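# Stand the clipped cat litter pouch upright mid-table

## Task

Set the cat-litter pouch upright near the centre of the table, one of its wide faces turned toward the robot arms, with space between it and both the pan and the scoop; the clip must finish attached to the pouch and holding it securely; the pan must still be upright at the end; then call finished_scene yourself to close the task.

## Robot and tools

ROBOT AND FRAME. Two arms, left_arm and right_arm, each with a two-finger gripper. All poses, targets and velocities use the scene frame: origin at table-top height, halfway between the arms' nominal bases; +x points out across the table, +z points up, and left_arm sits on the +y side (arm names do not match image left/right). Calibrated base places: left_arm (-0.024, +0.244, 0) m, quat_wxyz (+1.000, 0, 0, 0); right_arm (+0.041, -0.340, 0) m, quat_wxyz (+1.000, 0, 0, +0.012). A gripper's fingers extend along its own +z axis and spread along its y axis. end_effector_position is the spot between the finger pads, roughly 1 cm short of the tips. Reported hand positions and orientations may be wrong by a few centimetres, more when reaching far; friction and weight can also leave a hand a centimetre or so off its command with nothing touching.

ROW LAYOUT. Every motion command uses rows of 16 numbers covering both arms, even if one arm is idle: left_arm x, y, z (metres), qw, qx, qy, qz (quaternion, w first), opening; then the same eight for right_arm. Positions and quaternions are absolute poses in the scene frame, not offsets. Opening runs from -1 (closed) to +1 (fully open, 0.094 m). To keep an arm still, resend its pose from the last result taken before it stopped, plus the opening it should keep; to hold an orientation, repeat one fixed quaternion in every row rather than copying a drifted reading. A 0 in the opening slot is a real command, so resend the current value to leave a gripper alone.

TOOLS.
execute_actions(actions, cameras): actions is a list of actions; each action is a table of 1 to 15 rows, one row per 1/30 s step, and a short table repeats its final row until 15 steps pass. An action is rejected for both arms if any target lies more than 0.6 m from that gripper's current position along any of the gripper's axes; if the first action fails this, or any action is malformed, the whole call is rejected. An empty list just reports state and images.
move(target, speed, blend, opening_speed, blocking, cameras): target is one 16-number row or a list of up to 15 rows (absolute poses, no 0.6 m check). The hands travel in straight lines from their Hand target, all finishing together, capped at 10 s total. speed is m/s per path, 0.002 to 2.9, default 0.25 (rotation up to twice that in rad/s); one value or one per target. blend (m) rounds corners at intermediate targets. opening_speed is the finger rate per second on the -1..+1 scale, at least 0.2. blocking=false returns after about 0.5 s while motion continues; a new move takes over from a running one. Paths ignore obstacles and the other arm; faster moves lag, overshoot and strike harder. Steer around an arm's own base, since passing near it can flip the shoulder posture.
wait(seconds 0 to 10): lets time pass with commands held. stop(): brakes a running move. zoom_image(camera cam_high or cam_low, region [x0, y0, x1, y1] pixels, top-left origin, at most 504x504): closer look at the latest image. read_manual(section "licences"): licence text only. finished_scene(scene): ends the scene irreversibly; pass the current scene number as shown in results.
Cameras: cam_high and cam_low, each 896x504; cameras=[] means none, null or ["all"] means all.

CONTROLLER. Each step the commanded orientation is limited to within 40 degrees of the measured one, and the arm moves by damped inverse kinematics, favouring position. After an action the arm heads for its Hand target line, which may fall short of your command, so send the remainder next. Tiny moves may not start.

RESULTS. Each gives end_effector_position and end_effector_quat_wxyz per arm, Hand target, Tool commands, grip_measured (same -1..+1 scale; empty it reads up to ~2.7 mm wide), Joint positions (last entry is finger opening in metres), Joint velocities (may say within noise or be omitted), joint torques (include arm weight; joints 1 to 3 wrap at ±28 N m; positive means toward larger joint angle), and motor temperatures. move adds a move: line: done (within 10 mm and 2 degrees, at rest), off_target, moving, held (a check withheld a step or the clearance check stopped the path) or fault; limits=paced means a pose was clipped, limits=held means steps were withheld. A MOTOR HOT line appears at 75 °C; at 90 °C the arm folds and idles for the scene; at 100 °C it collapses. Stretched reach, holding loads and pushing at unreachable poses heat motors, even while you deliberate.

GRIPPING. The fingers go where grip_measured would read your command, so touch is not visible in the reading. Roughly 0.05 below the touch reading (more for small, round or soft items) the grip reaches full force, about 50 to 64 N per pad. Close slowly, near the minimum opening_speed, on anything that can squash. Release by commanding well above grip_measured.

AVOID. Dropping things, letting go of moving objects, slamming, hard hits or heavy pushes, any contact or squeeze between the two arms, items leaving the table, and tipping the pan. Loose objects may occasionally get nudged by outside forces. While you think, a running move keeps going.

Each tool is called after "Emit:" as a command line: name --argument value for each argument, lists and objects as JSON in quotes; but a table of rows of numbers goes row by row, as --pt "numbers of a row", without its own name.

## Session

Great, the method works.

Emit:
execute_actions --actions '[]'

Emit:
zoom_image --camera "cam_high" --region '[380, 170, 600, 320]'

Emit:
zoom_image --camera "cam_low" --region '[400, 150, 700, 320]'

Scene clock: 0.00 s.
left_arm: end_effector_position=(+0.1681, +0.5915, +0.1738) grip_measured=+1.000 end_effector_quat_wxyz=(-0.401, +0.723, -0.498, -0.263) | right_arm: end_effector_position=(+0.3793, -0.5114, +0.1383) grip_measured=+1.000 end_effector_quat_wxyz=(+0.661, +0.421, +0.621, -0.029)
Joint positions: left_arm=[0.805 1.402 0.912 -0.226 -0.605 -0.848 0.094] | right_arm=[-0.353 1.501 0.26 1.11 0.308 0.592 0.094]
Joint velocities: within noise
Joint torques (N m): no reading
Motor temperatures (°C): left_arm=[29 30 33 29 28 30 28] | right_arm=[27 32 31 28 26 27 28]
Heat: left arm: 33 °C; right arm: 32 °C.
Hand target: left_arm +0.1669, +0.5919, +0.1785; -0.403, +0.722, -0.495, -0.266 | right_arm +0.3797, -0.5119, +0.1393; +0.661, +0.419, +0.621, -0.032
Tool commands: left_gripper/opening=+1.0 right_gripper/opening=+1.0

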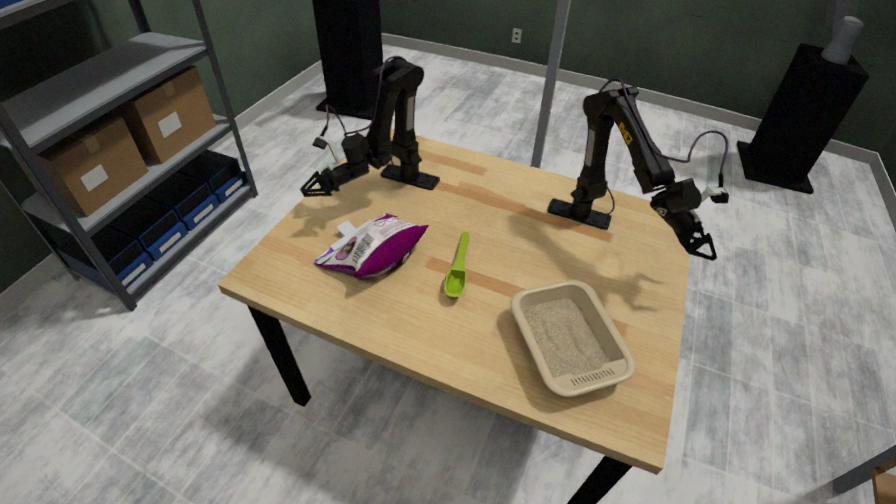

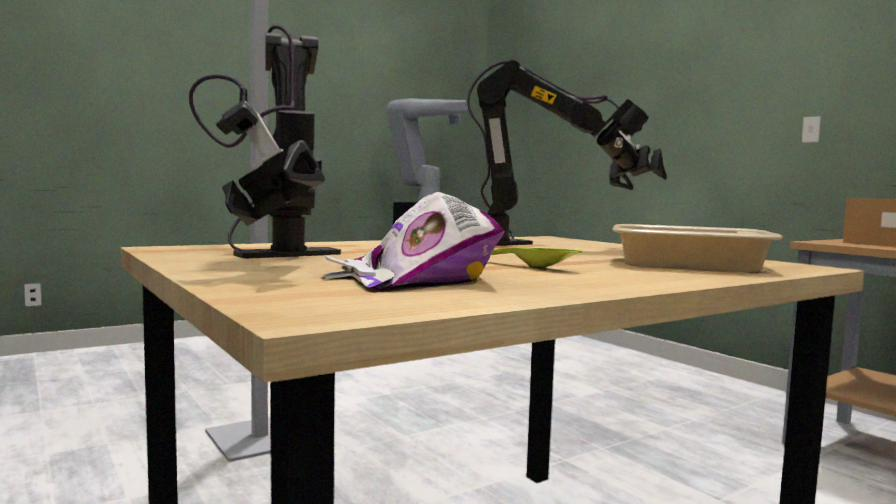

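Scaled by 2.291.

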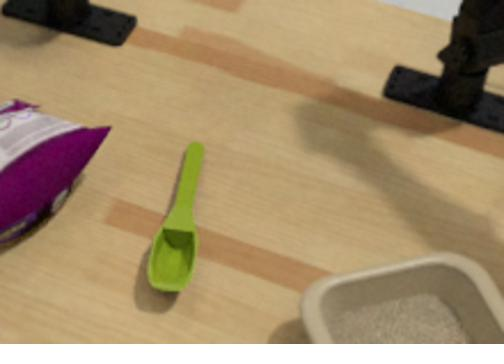

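Scaled by 1.680.

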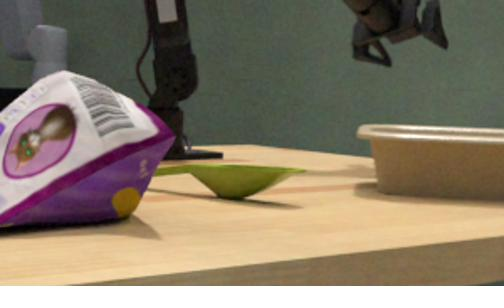

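Emit:
zoom_image --camera "cam_high" --region '[300, 200, 440, 290]'

Emit:
zoom_image --camera "cam_high" --region '[305, 210, 375, 270]'

Emit:
zoom_image --camera "cam_low" --region '[310, 180, 520, 310]'

Scaled by 3.600.

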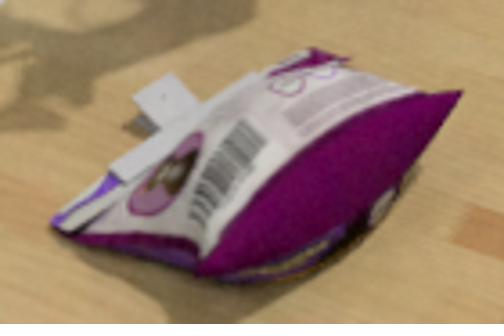

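Scaled by 7.200.

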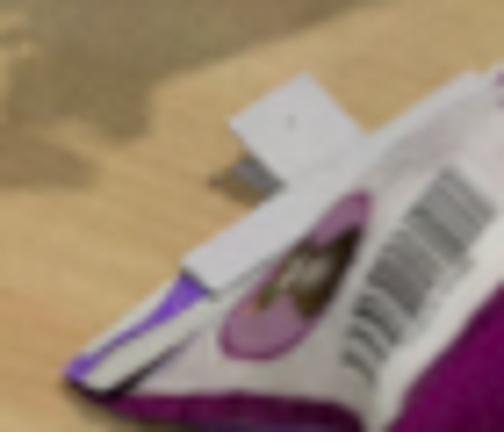

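Scaled by 2.400.

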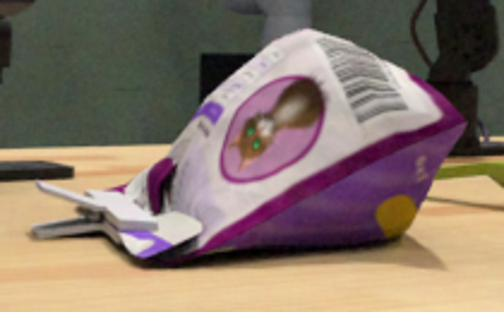

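Emit:
move --pt "0.22 0.27 0.24 0.1719 -0.1371 0.9753 0.0242 0.3 0.370 -0.465 0.13 0.3144 -0.5266 0.7591 0.2181 0.55" --pt "0.300 -0.043 0.10 0.1719 -0.1371 0.9753 0.0242 0.3 0.375 -0.449 0.10 0.3144 -0.5266 0.7591 0.2181 0.55" --speed 0.3 --blend '[0.05,0]'

Emit:
zoom_image --camera "cam_high" --region '[300, 180, 380, 270]'

Emit:
zoom_image --camera "cam_high" --region '[420, 180, 520, 310]'

Emit:
zoom_image --camera "cam_low" --region '[300, 150, 640, 310]'

Scene clock: 7.97 s.
left_arm: end_effector_position=(+0.2949, -0.0444, +0.0968) grip_measured=+0.301 end_effector_quat_wxyz=(+0.165, -0.132, +0.977, +0.019) | right_arm: end_effector_position=(+0.3748, -0.4548, +0.1053) grip_measured=+0.552 end_effector_quat_wxyz=(+0.312, -0.532, +0.760, +0.205)
Joint positions: left_arm=[-0.859 2.037 1.718 -1.099 -0.297 -1.104 0.061] | right_arm=[-0.7 2.048 1.601 -1.398 -0.724 -2.002 0.073]
Joint torques (N m): left_arm=[0.23 -9.17 8.68 0.55 -0.42 -0.08] | right_arm=[0.47 -8.65 4.05 -0.3 -0.61 0.07]
Heat: left arm: 35 °C; right arm: 33 °C.
Hand target: left_arm +0.3000, -0.0429, +0.1001; +0.172, -0.137, +0.975, +0.024 | right_arm +0.3749, -0.4490, +0.1002; +0.314, -0.527, +0.759, +0.218
Off the commanded pose: left_arm 0.006 m, 1 deg | right_arm 0.008 m, 2 deg.
move: done

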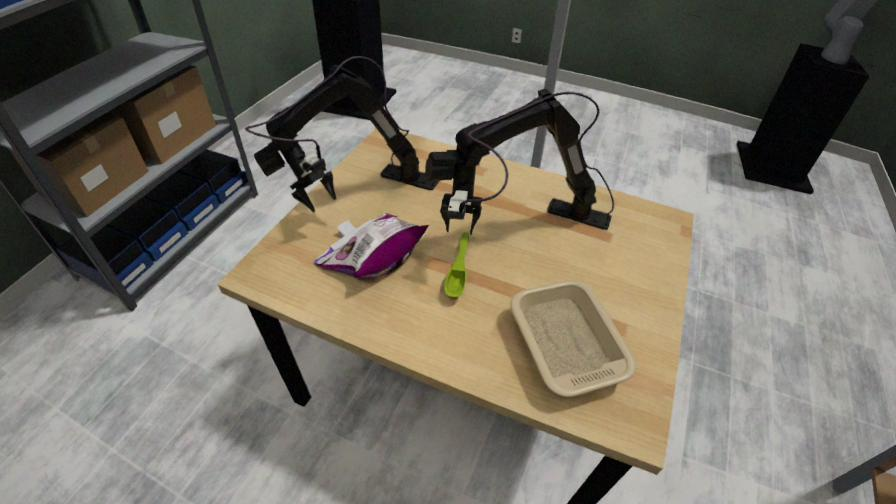

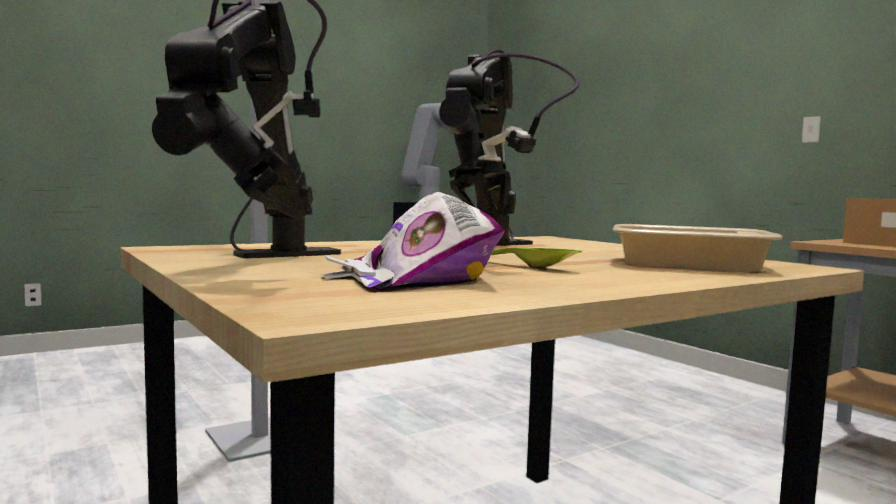

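Scaled by 5.600.

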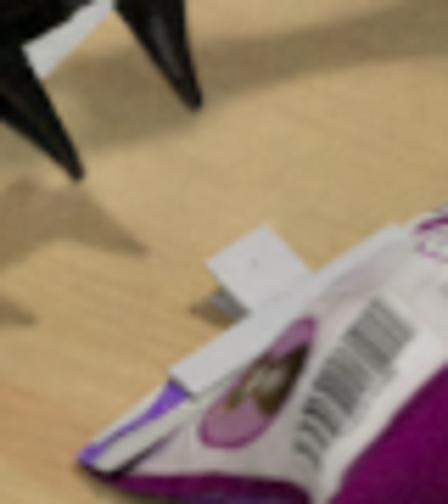

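Scaled by 3.877.

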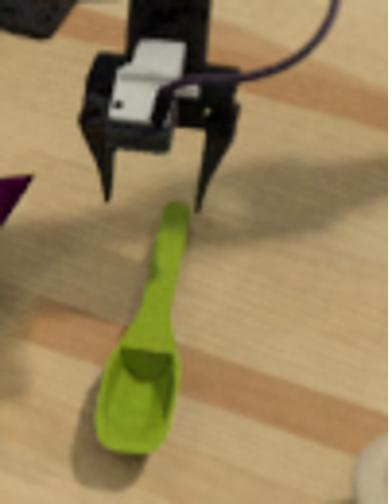

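Scaled by 1.482.

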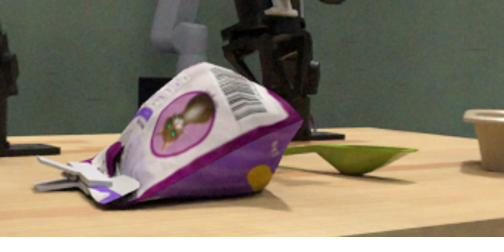

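Emit:
move --target '[0.299,-0.030,0.032,0.1719,-0.1371,0.9753,0.0242,0.3, 0.385,-0.405,0.052,0.3144,-0.5266,0.7591,0.2181,0.55]' --speed 0.15

Emit:
zoom_image --camera "cam_high" --region '[300, 180, 380, 270]'

Emit:
zoom_image --camera "cam_high" --region '[420, 180, 520, 310]'

Emit:
zoom_image --camera "cam_low" --region '[300, 180, 600, 310]'

Scene clock: 9.80 s.
left_arm: end_effector_position=(+0.2969, -0.0341, +0.0391) grip_measured=+0.301 end_effector_quat_wxyz=(+0.170, -0.138, +0.976, +0.015) | right_arm: end_effector_position=(+0.3851, -0.4101, +0.0476) grip_measured=+0.552 end_effector_quat_wxyz=(+0.303, -0.531, +0.762, +0.215)
Joint positions: left_arm=[-0.84 2.045 1.493 -0.848 -0.298 -1.095 0.061] | right_arm=[-0.578 2.048 1.366 -1.085 -0.741 -1.848 0.073]
Joint torques (N m): left_arm=[0.31 -8.61 5.49 0.83 -0.35 0.06] | right_arm=[-0.06 -10.26 3.73 -0.17 -0.74 0.03]
Heat: left arm: 35 °C; right arm: 34 °C.
Hand target: left_arm +0.2989, -0.0299, +0.0322; +0.172, -0.137, +0.975, +0.024 | right_arm +0.3850, -0.4051, +0.0520; +0.314, -0.527, +0.759, +0.218
Off the commanded pose: left_arm 0.008 m, 1 deg | right_arm 0.007 m, 1 deg.
move: done

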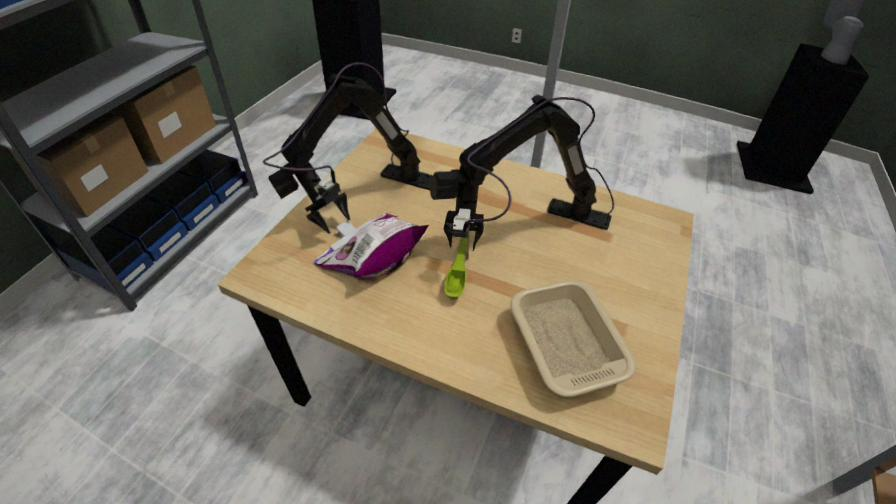

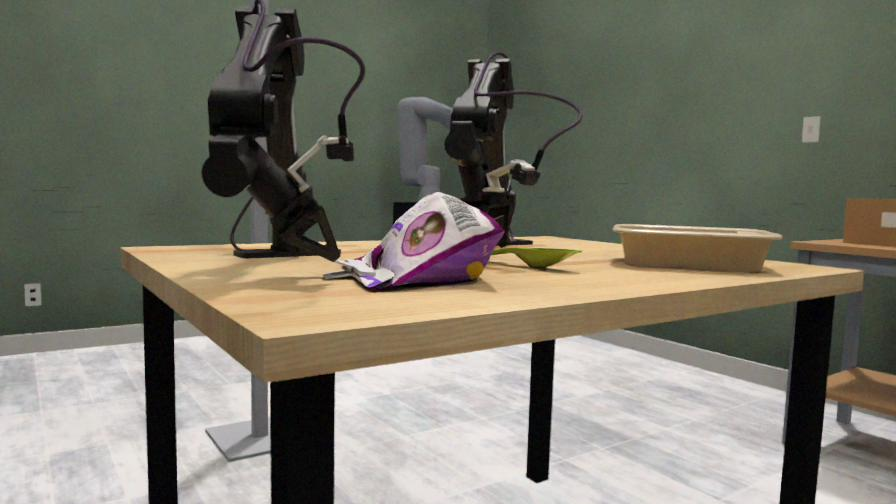

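Scaled by 5.600.

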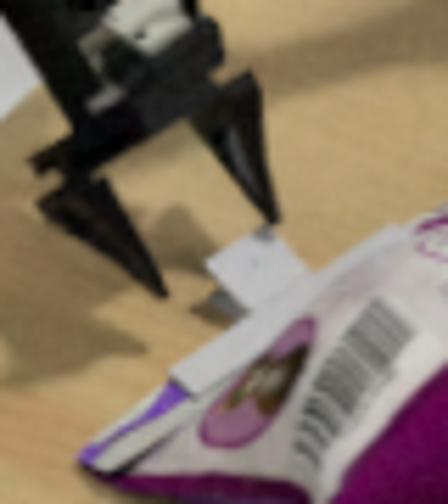

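Scaled by 3.877.

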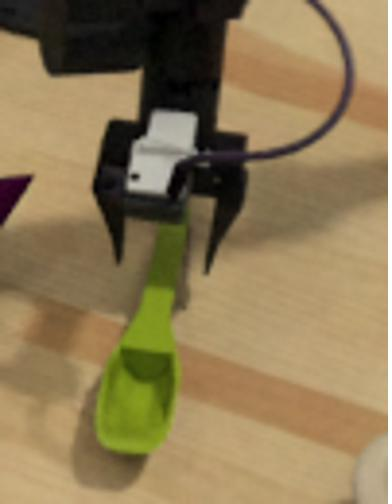

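Scaled by 1.680.

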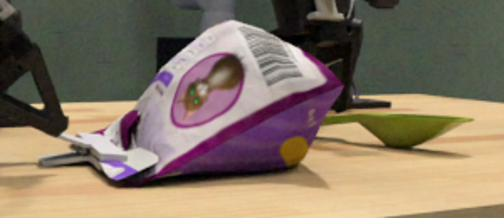

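Emit:
move --target '[0.301,-0.026,0.018,0.1719,-0.1371,0.9753,0.0242,0.3, 0.388,-0.372,0.032,0.3144,-0.5266,0.7591,0.2181,0.55]' --speed 0.1

Emit:
zoom_image --camera "cam_high" --region '[300, 180, 380, 270]'

Emit:
zoom_image --camera "cam_high" --region '[420, 180, 520, 310]'

Emit:
zoom_image --camera "cam_low" --region '[300, 180, 600, 310]'

Scene clock: 11.27 s.
left_arm: end_effector_position=(+0.2995, -0.0312, +0.0273) grip_measured=+0.301 end_effector_quat_wxyz=(+0.172, -0.137, +0.975, +0.013) | right_arm: end_effector_position=(+0.3814, -0.3793, +0.0247) grip_measured=+0.552 end_effector_quat_wxyz=(+0.294, -0.522, +0.768, +0.226)
Joint positions: left_arm=[-0.831 2.053 1.454 -0.792 -0.298 -1.084 0.061] | right_arm=[-0.504 2.026 1.233 -0.928 -0.748 -1.733 0.073]
Joint torques (N m): left_arm=[0.5 -8.43 5.37 0.84 -0.36 0.02] | right_arm=[1.57 -10.59 3.77 0.13 -0.83 0.07]
Heat: left arm: 35 °C; right arm: 34 °C.
Hand target: left_arm +0.3007, -0.0259, +0.0182; +0.172, -0.137, +0.975, +0.024 | right_arm +0.3877, -0.3721, +0.0321; +0.314, -0.527, +0.759, +0.219
Off the commanded pose: left_arm 0.011 m, 1 deg | right_arm 0.012 m, 3 deg.
move: off_target (left_arm, right_arm)

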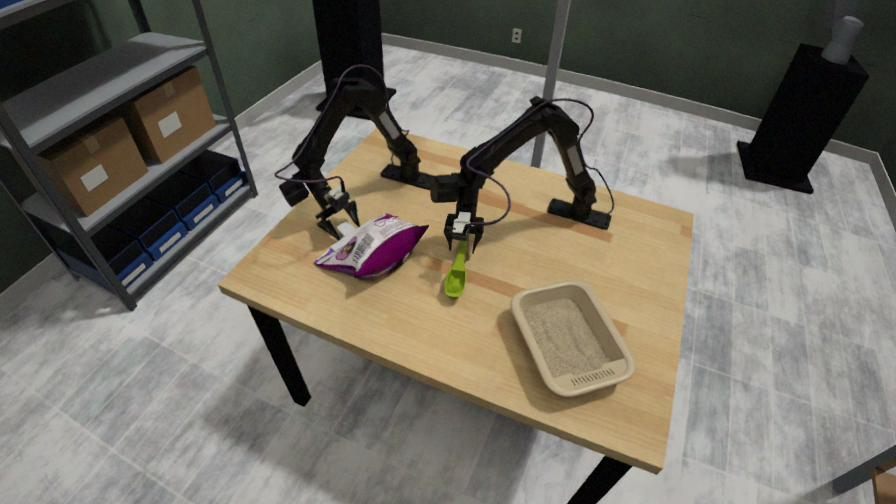

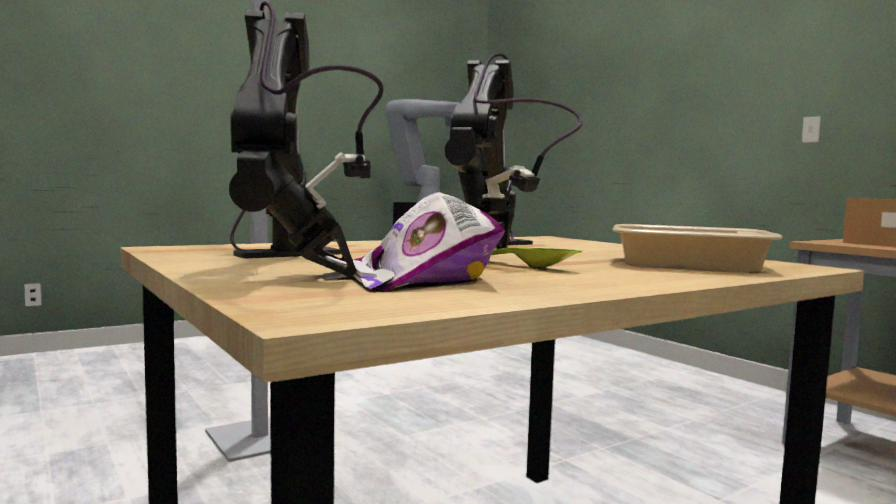

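Scaled by 5.600.

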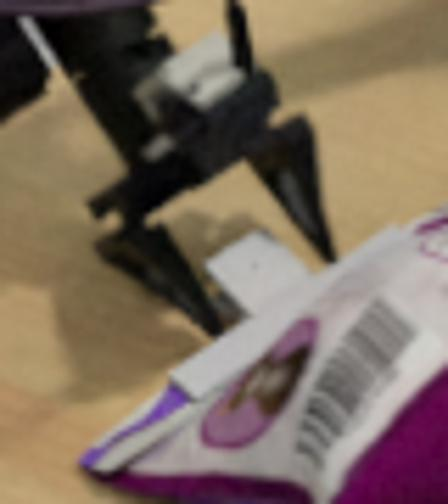

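Scaled by 3.877.

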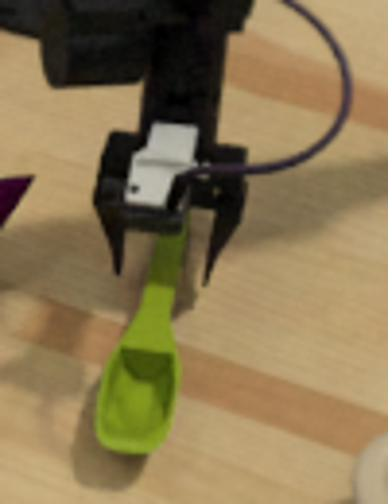

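Scaled by 1.680.

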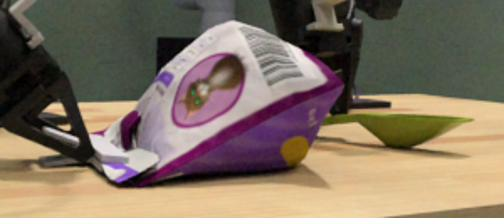

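Emit:
move --target '[0.301,-0.027,0.020,0.1719,-0.1371,0.9753,0.0242,-0.95, 0.384,-0.377,0.031,0.3144,-0.5266,0.7591,0.2181,-0.6]' --speed 0.1 --opening_speed 0.6

Emit:
zoom_image --camera "cam_high" --region '[300, 180, 380, 270]'

Emit:
zoom_image --camera "cam_high" --region '[420, 180, 520, 310]'

Scene clock: 13.77 s.
left_arm: end_effector_position=(+0.2996, -0.0313, +0.0273) grip_measured=-0.577 end_effector_quat_wxyz=(+0.172, -0.137, +0.975, +0.012) | right_arm: end_effector_position=(+0.3802, -0.3791, +0.0246) grip_measured=-0.147 end_effector_quat_wxyz=(+0.294, -0.523, +0.767, +0.227)
Joint positions: left_arm=[-0.831 2.053 1.454 -0.792 -0.298 -1.084 0.02] | right_arm=[-0.505 2.025 1.231 -0.931 -0.747 -1.738 0.04]
Joint torques (N m): left_arm=[0.38 -8.35 5.94 0.77 -0.37 0.03] | right_arm=[-0.38 -10.55 3.63 0.09 -0.79 -0.12]
Heat: left arm: 35 °C; right arm: 34 °C.
Hand target: left_arm +0.3008, -0.0270, +0.0202; +0.172, -0.137, +0.975, +0.024 | right_arm +0.3839, -0.3771, +0.0311; +0.314, -0.527, +0.759, +0.218
Off the commanded pose: left_arm 0.009 m, 1 deg | right_arm 0.008 m, 3 deg.
move: off_target (right_arm)

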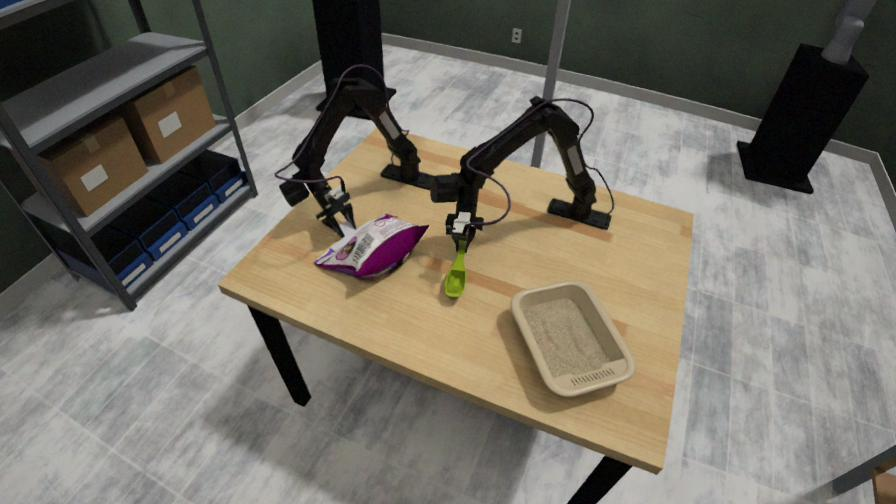

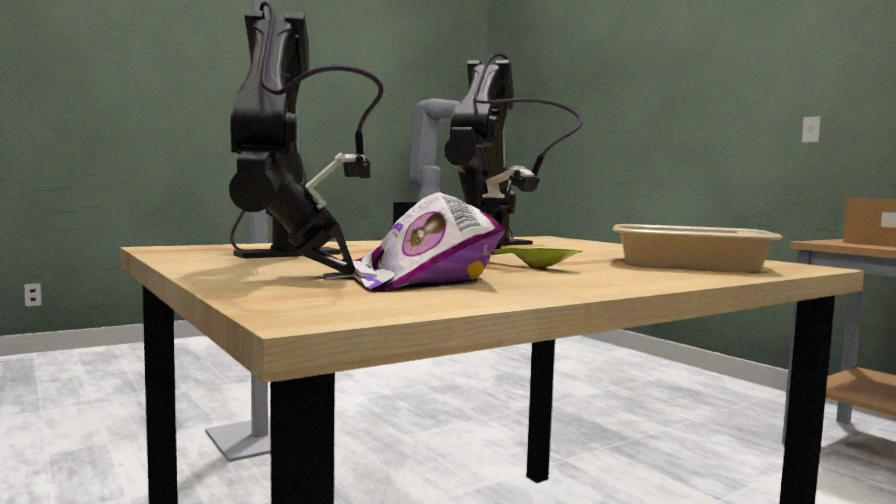

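Scaled by 5.600.

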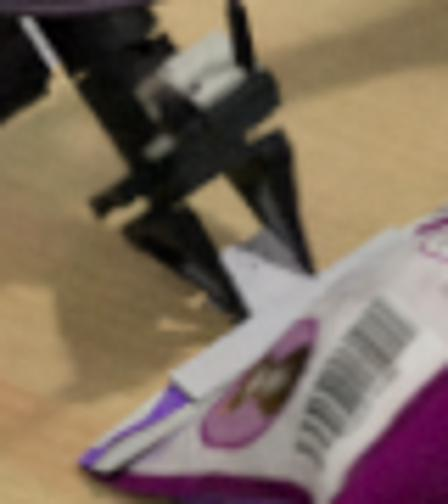

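Scaled by 3.877.

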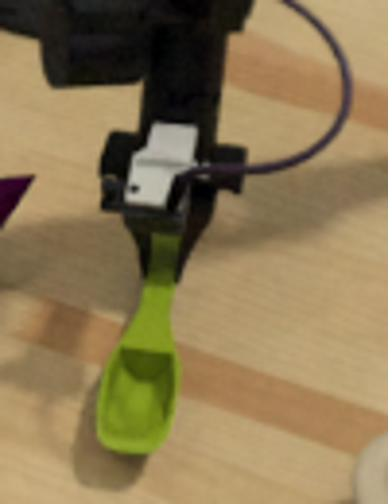

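Emit:
move --pt "0.298 -0.028 0.10 0.1719 -0.1371 0.9753 0.0242 -0.95 0.384 -0.377 0.031 0.3144 -0.5266 0.7591 0.2181 -0.6" --pt "0.13 0.03 0.10 0.133 0.633 0.7544 -0.1116 -0.95 0.384 -0.377 0.031 0.3144 -0.5266 0.7591 0.2181 -0.6" --speed '[0.2,0.4]' --blend '[0.03,0]'

Emit:
zoom_image --camera "cam_high" --region '[380, 120, 580, 260]'

Scene clock: 17.33 s.
left_arm: end_effector_position=(+0.1333, +0.0283, +0.0979) grip_measured=-0.577 end_effector_quat_wxyz=(+0.131, +0.633, +0.756, -0.104) | right_arm: end_effector_position=(+0.3802, -0.3791, +0.0246) grip_measured=-0.147 end_effector_quat_wxyz=(+0.294, -0.523, +0.767, +0.227)
Joint positions: left_arm=[-0.832 1.284 0.891 -0.885 0.169 0.537 0.02] | right_arm=[-0.505 2.025 1.231 -0.931 -0.747 -1.738 0.04]
Joint torques (N m): left_arm=[0.49 -4.9 5.94 0.94 0.28 0.09] | right_arm=[-0.24 -10.55 3.64 0.14 -0.81 -0.14]
Heat: left arm: 35 °C; right arm: 35 °C.
Hand target: left_arm +0.1301, +0.0299, +0.1000; +0.133, +0.633, +0.754, -0.111 | right_arm +0.3839, -0.3771, +0.0311; +0.314, -0.527, +0.759, +0.218
Off the commanded pose: left_arm 0.004 m, 1 deg | right_arm 0.008 m, 3 deg.
move: off_target (right_arm)

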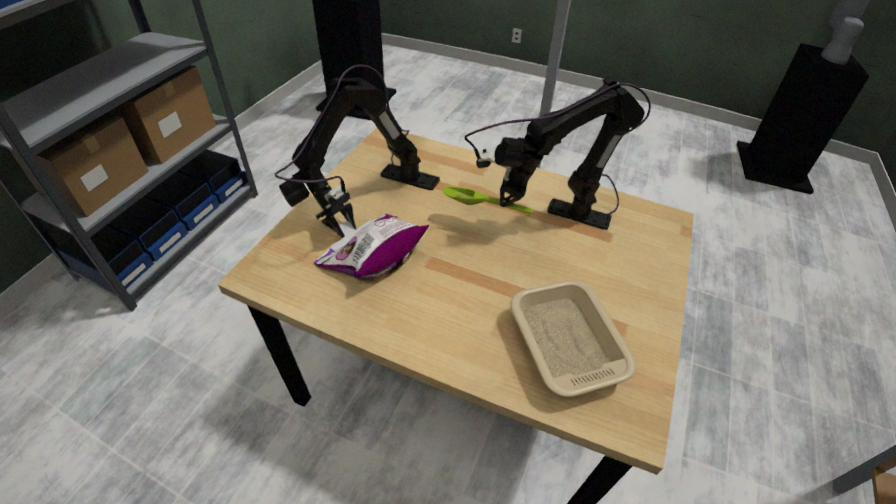

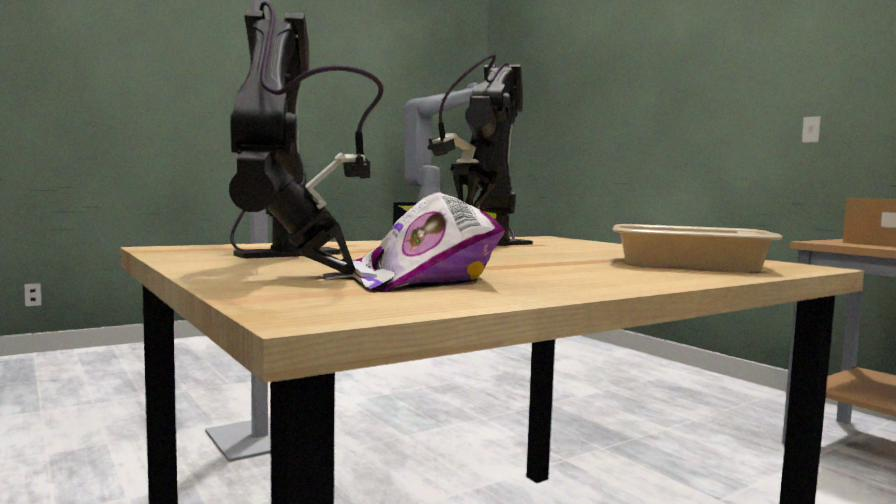

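Scaled by 2.520.

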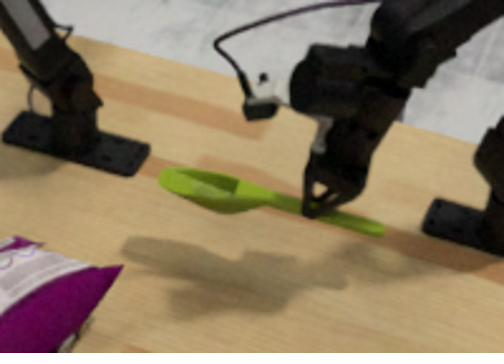

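Emit:
move --target '[0.10,0.035,0.034,0.133,0.633,0.7544,-0.1116,-0.95, 0.388,-0.366,0.09,0.3144,-0.5266,0.7591,0.2181,-0.6]' --speed 0.08

Emit:
zoom_image --camera "cam_high" --region '[380, 120, 580, 260]'

Emit:
zoom_image --camera "cam_high" --region '[280, 170, 440, 300]'

Emit:
zoom_image --camera "cam_low" --region '[240, 140, 560, 310]'

Scene clock: 19.07 s.
left_arm: end_effector_position=(+0.0999, +0.0375, +0.0322) grip_measured=-0.577 end_effector_quat_wxyz=(+0.121, +0.633, +0.757, -0.108) | right_arm: end_effector_position=(+0.3816, -0.3721, +0.0618) grip_measured=-0.149 end_effector_quat_wxyz=(+0.287, -0.526, +0.771, +0.218)
Joint positions: left_arm=[-0.92 1.258 0.605 -0.63 0.156 0.452 0.02] | right_arm=[-0.476 1.935 1.279 -1.033 -0.729 -1.695 0.04]
Joint torques (N m): left_arm=[-0.49 -4.27 5.46 1.18 0.08 -0.07] | right_arm=[0.12 -11.9 8.06 -0.5 -1.05 -0.09]
Heat: left arm: 35 °C; right arm: 36 °C.
Hand target: left_arm +0.1001, +0.0350, +0.0341; +0.133, +0.633, +0.754, -0.112 | right_arm +0.3876, -0.3661, +0.0889; +0.314, -0.527, +0.759, +0.217
Off the commanded pose: left_arm 0.003 m, 1 deg | right_arm 0.030 m, 3 deg.
move: off_target (right_arm)

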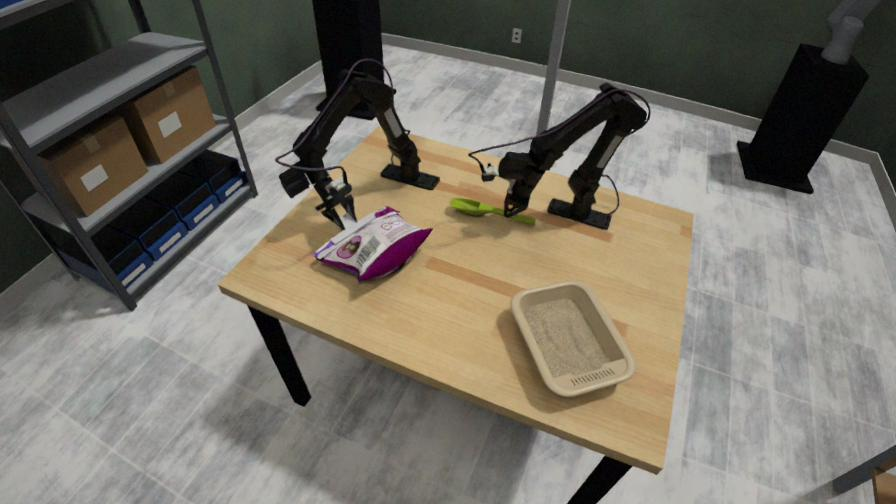

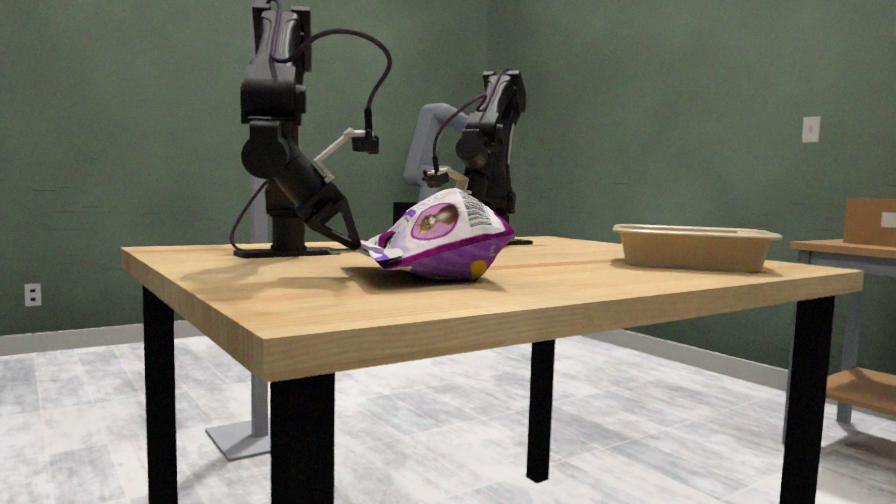

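Scaled by 2.520.

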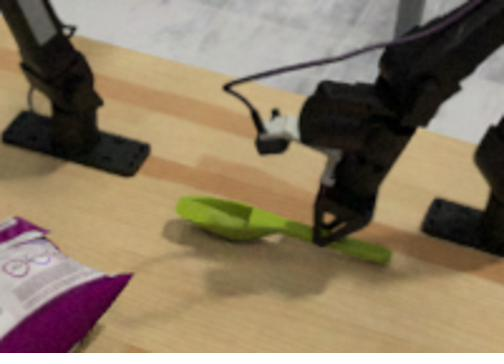

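Scaled by 3.150.

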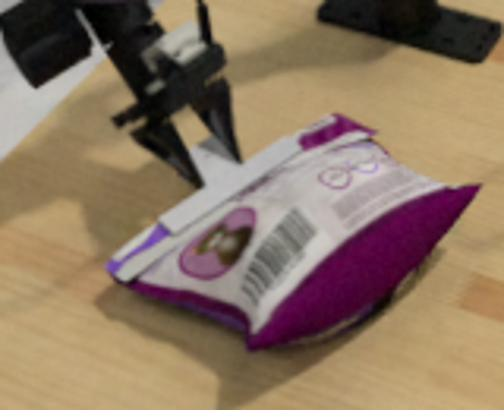

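Scaled by 1.575.

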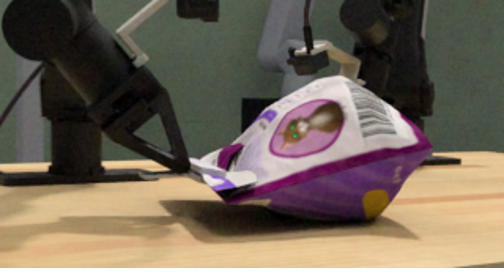

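Emit:
move --target '[0.10,0.033,0.028,0.133,0.633,0.7544,-0.1116,-0.95, 0.394,-0.350,0.14,0.3144,-0.5266,0.7591,0.2181,-0.6]' --speed 0.06

Emit:
zoom_image --camera "cam_high" --region '[380, 120, 580, 260]'

Emit:
zoom_image --camera "cam_high" --region '[280, 170, 440, 300]'

Emit:
zoom_image --camera "cam_low" --region '[240, 140, 560, 310]'

Scene clock: 20.63 s.
left_arm: end_effector_position=(+0.1005, +0.0348, +0.0298) grip_measured=-0.577 end_effector_quat_wxyz=(+0.129, +0.633, +0.755, -0.110) | right_arm: end_effector_position=(+0.3886, -0.3556, +0.1068) grip_measured=-0.150 end_effector_quat_wxyz=(+0.280, -0.527, +0.772, +0.221)
Joint positions: left_arm=[-0.926 1.258 0.589 -0.596 0.153 0.445 0.02] | right_arm=[-0.419 1.876 1.393 -1.171 -0.725 -1.625 0.04]
Joint torques (N m): left_arm=[-0.44 -2.8 5.5 1.16 0.08 -0.09] | right_arm=[-0.29 -12.08 9.09 -0.44 -1.14 -0.04]
Motor temperatures (°C): left_arm=[29 33 35 30 28 30 29] | right_arm=[27 37 33 28 27 27 28]
Heat: left arm: 35 °C; right arm: 37 °C.
Hand target: left_arm +0.1000, +0.0330, +0.0281; +0.133, +0.633, +0.754, -0.112 | right_arm +0.3933, -0.3499, +0.1388; +0.314, -0.527, +0.759, +0.217
Off the commanded pose: left_arm 0.003 m, 1 deg | right_arm 0.034 m, 4 deg.
move: off_target (right_arm)

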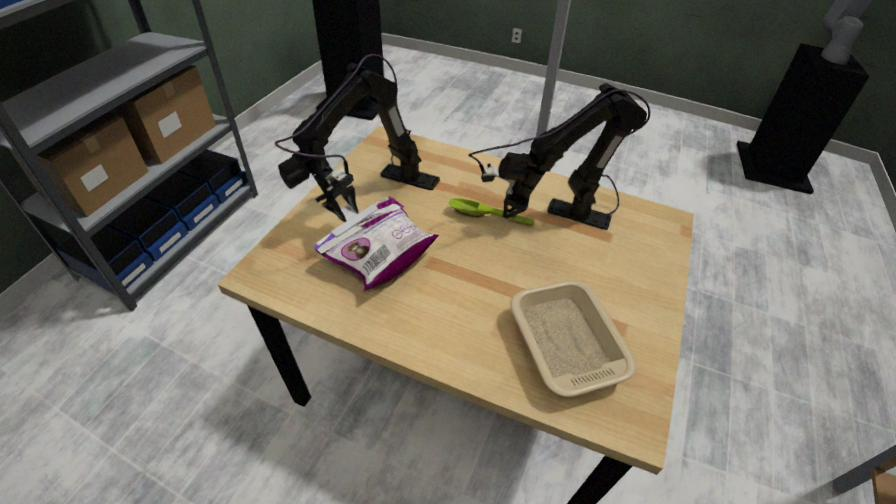

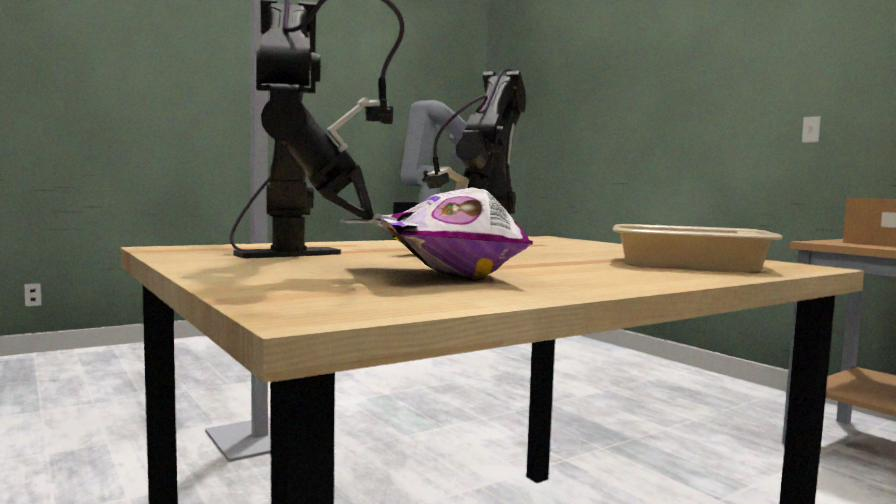

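Scaled by 2.520.

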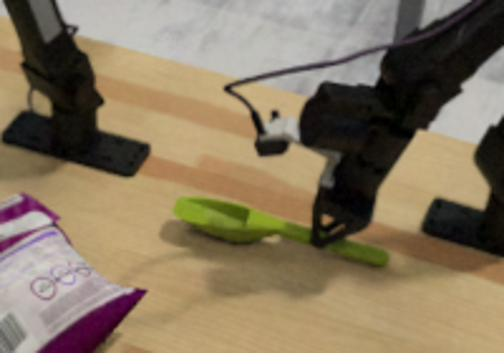

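Scaled by 3.150.

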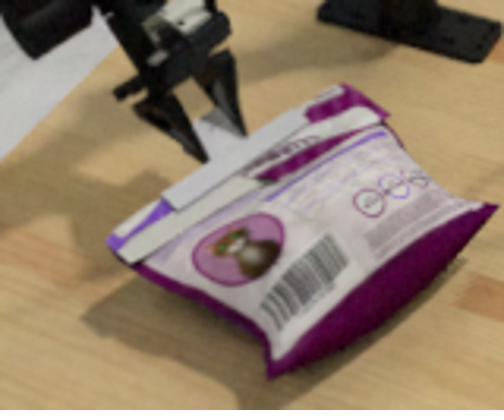

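Scaled by 1.575.

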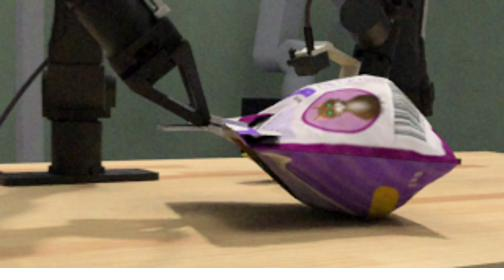

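Emit:
move --target '[0.10,0.033,0.023,0.133,0.633,0.7544,-0.1116,-0.95, 0.402,-0.325,0.19,0.3144,-0.5266,0.7591,0.2181,-0.6]' --speed 0.06

Emit:
zoom_image --camera "cam_high" --region '[280, 170, 440, 300]'

Emit:
zoom_image --camera "cam_low" --region '[240, 140, 560, 310]'

Scene clock: 22.20 s.
left_arm: end_effector_position=(+0.1021, +0.0328, +0.0271) grip_measured=-0.577 end_effector_quat_wxyz=(+0.136, +0.633, +0.754, -0.111) | right_arm: end_effector_position=(+0.3977, -0.3312, +0.1544) grip_measured=-0.150 end_effector_quat_wxyz=(+0.274, -0.525, +0.773, +0.225)
Joint positions: left_arm=[-0.926 1.264 0.576 -0.564 0.153 0.445 0.02] | right_arm=[-0.341 1.84 1.54 -1.297 -0.725 -1.521 0.04]
Joint torques (N m): left_arm=[-0.38 -2.14 5.26 1.12 0.08 -0.05] | right_arm=[-0.31 -12.45 9.51 -0.2 -1.15 0.01]
Heat: left arm: 35 °C; right arm: 37 °C.
Hand target: left_arm +0.1000, +0.0331, +0.0231; +0.133, +0.633, +0.754, -0.112 | right_arm +0.4007, -0.3250, +0.1888; +0.314, -0.527, +0.759, +0.218
Off the commanded pose: left_arm 0.005 m, 0 deg | right_arm 0.036 m, 5 deg.
move: off_target (right_arm)

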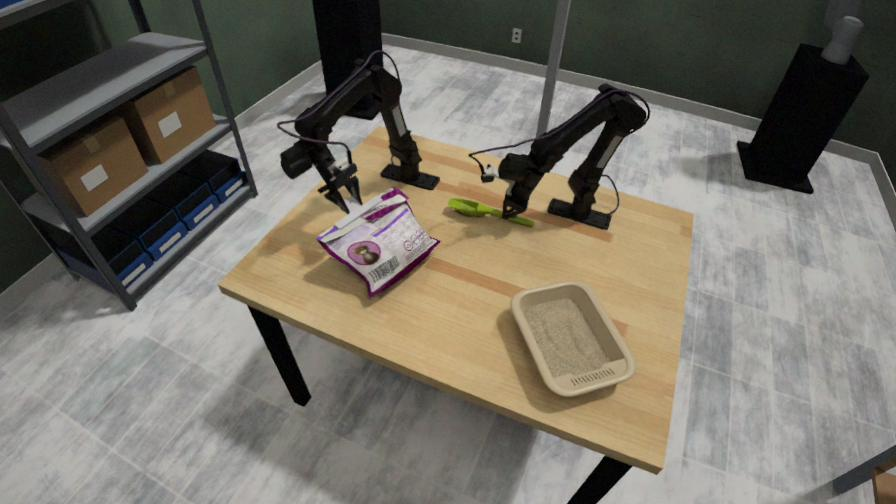

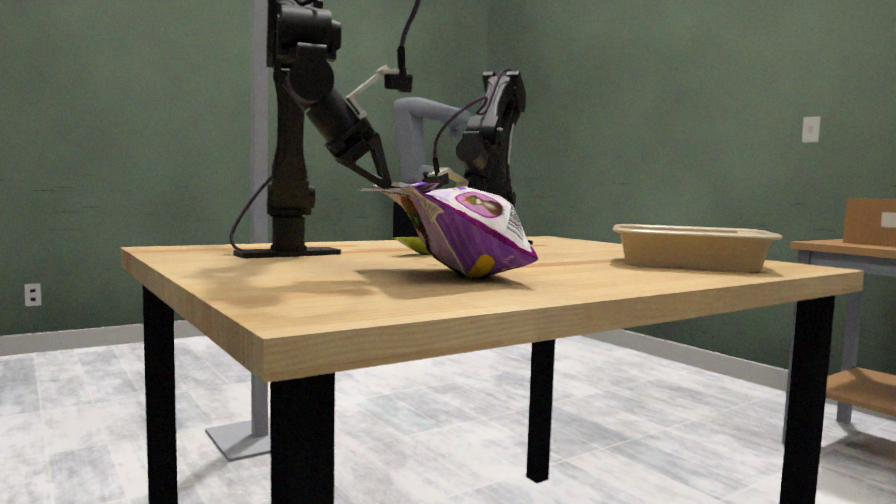

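Scaled by 3.150.

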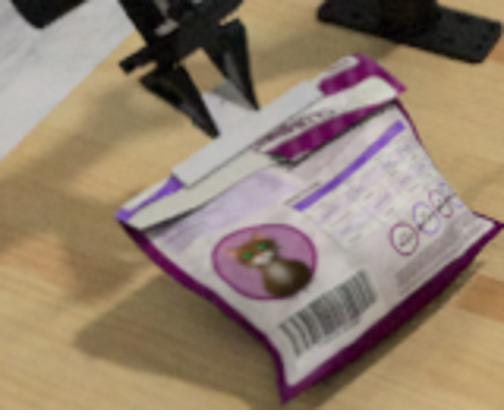

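Scaled by 1.575.

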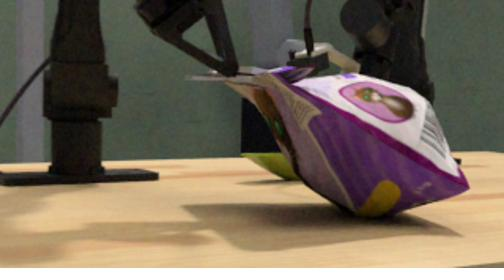

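Emit:
move --target '[0.10,0.033,0.023,0.133,0.633,0.7544,-0.1116,0.2, 0.414,-0.287,0.222,0.3144,-0.5266,0.7591,0.2181,-0.6]' --speed 0.06 --opening_speed 0.8

Emit:
zoom_image --camera "cam_high" --region '[280, 170, 440, 300]'

Emit:
zoom_image --camera "cam_low" --region '[240, 140, 560, 310]'

Scene clock: 24.03 s.
left_arm: end_effector_position=(+0.1023, +0.0325, +0.0272) grip_measured=+0.199 end_effector_quat_wxyz=(+0.136, +0.633, +0.754, -0.111) | right_arm: end_effector_position=(+0.4105, -0.2939, +0.1830) grip_measured=-0.152 end_effector_quat_wxyz=(+0.268, -0.525, +0.776, +0.224)
Joint positions: left_arm=[-0.926 1.264 0.576 -0.563 0.153 0.445 0.056] | right_arm=[-0.221 1.828 1.643 -1.314 -0.711 -1.361 0.04]
Joint torques (N m): left_arm=[-0.29 -2.24 5.38 1.16 0.07 -0.04] | right_arm=[-0.4 -12.44 10.09 0.12 -1.21 0.12]
Heat: left arm: 35 °C; right arm: 38 °C.
Hand target: left_arm +0.1000, +0.0330, +0.0232; +0.133, +0.633, +0.754, -0.112 | right_arm +0.4121, -0.2871, +0.2209; +0.314, -0.528, +0.759, +0.218
Off the commanded pose: left_arm 0.005 m, 0 deg | right_arm 0.040 m, 6 deg.
move: off_target (right_arm)

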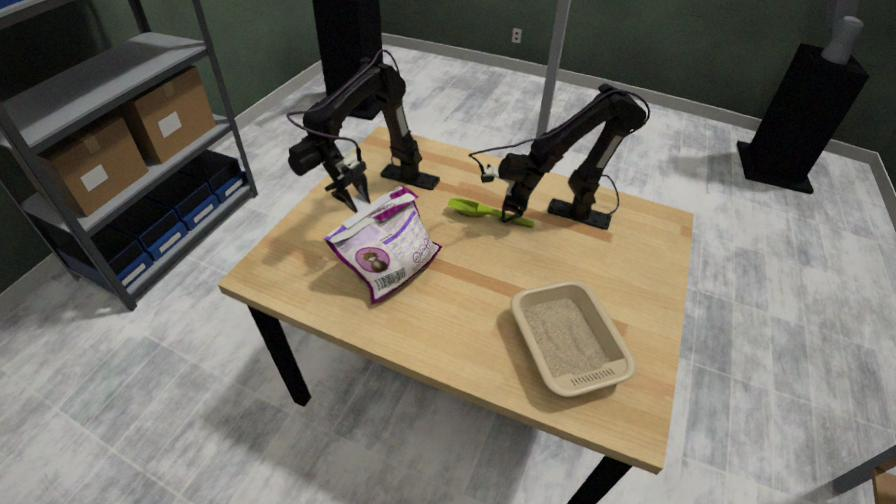

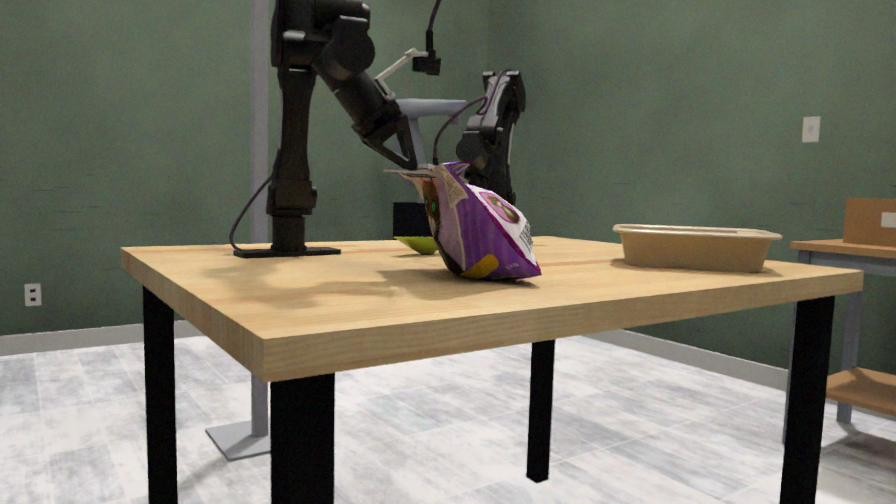

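Scaled by 3.150.

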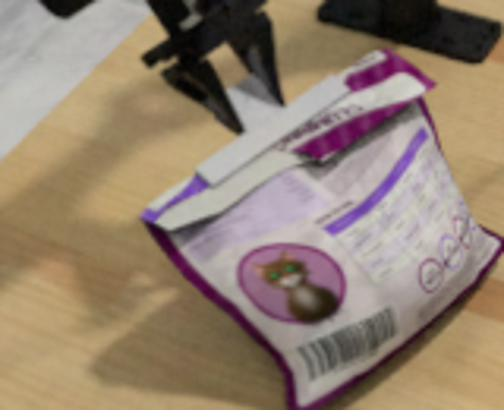

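Scaled by 1.575.

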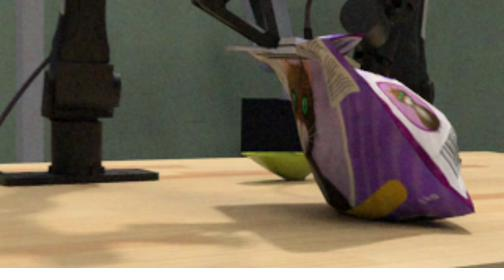

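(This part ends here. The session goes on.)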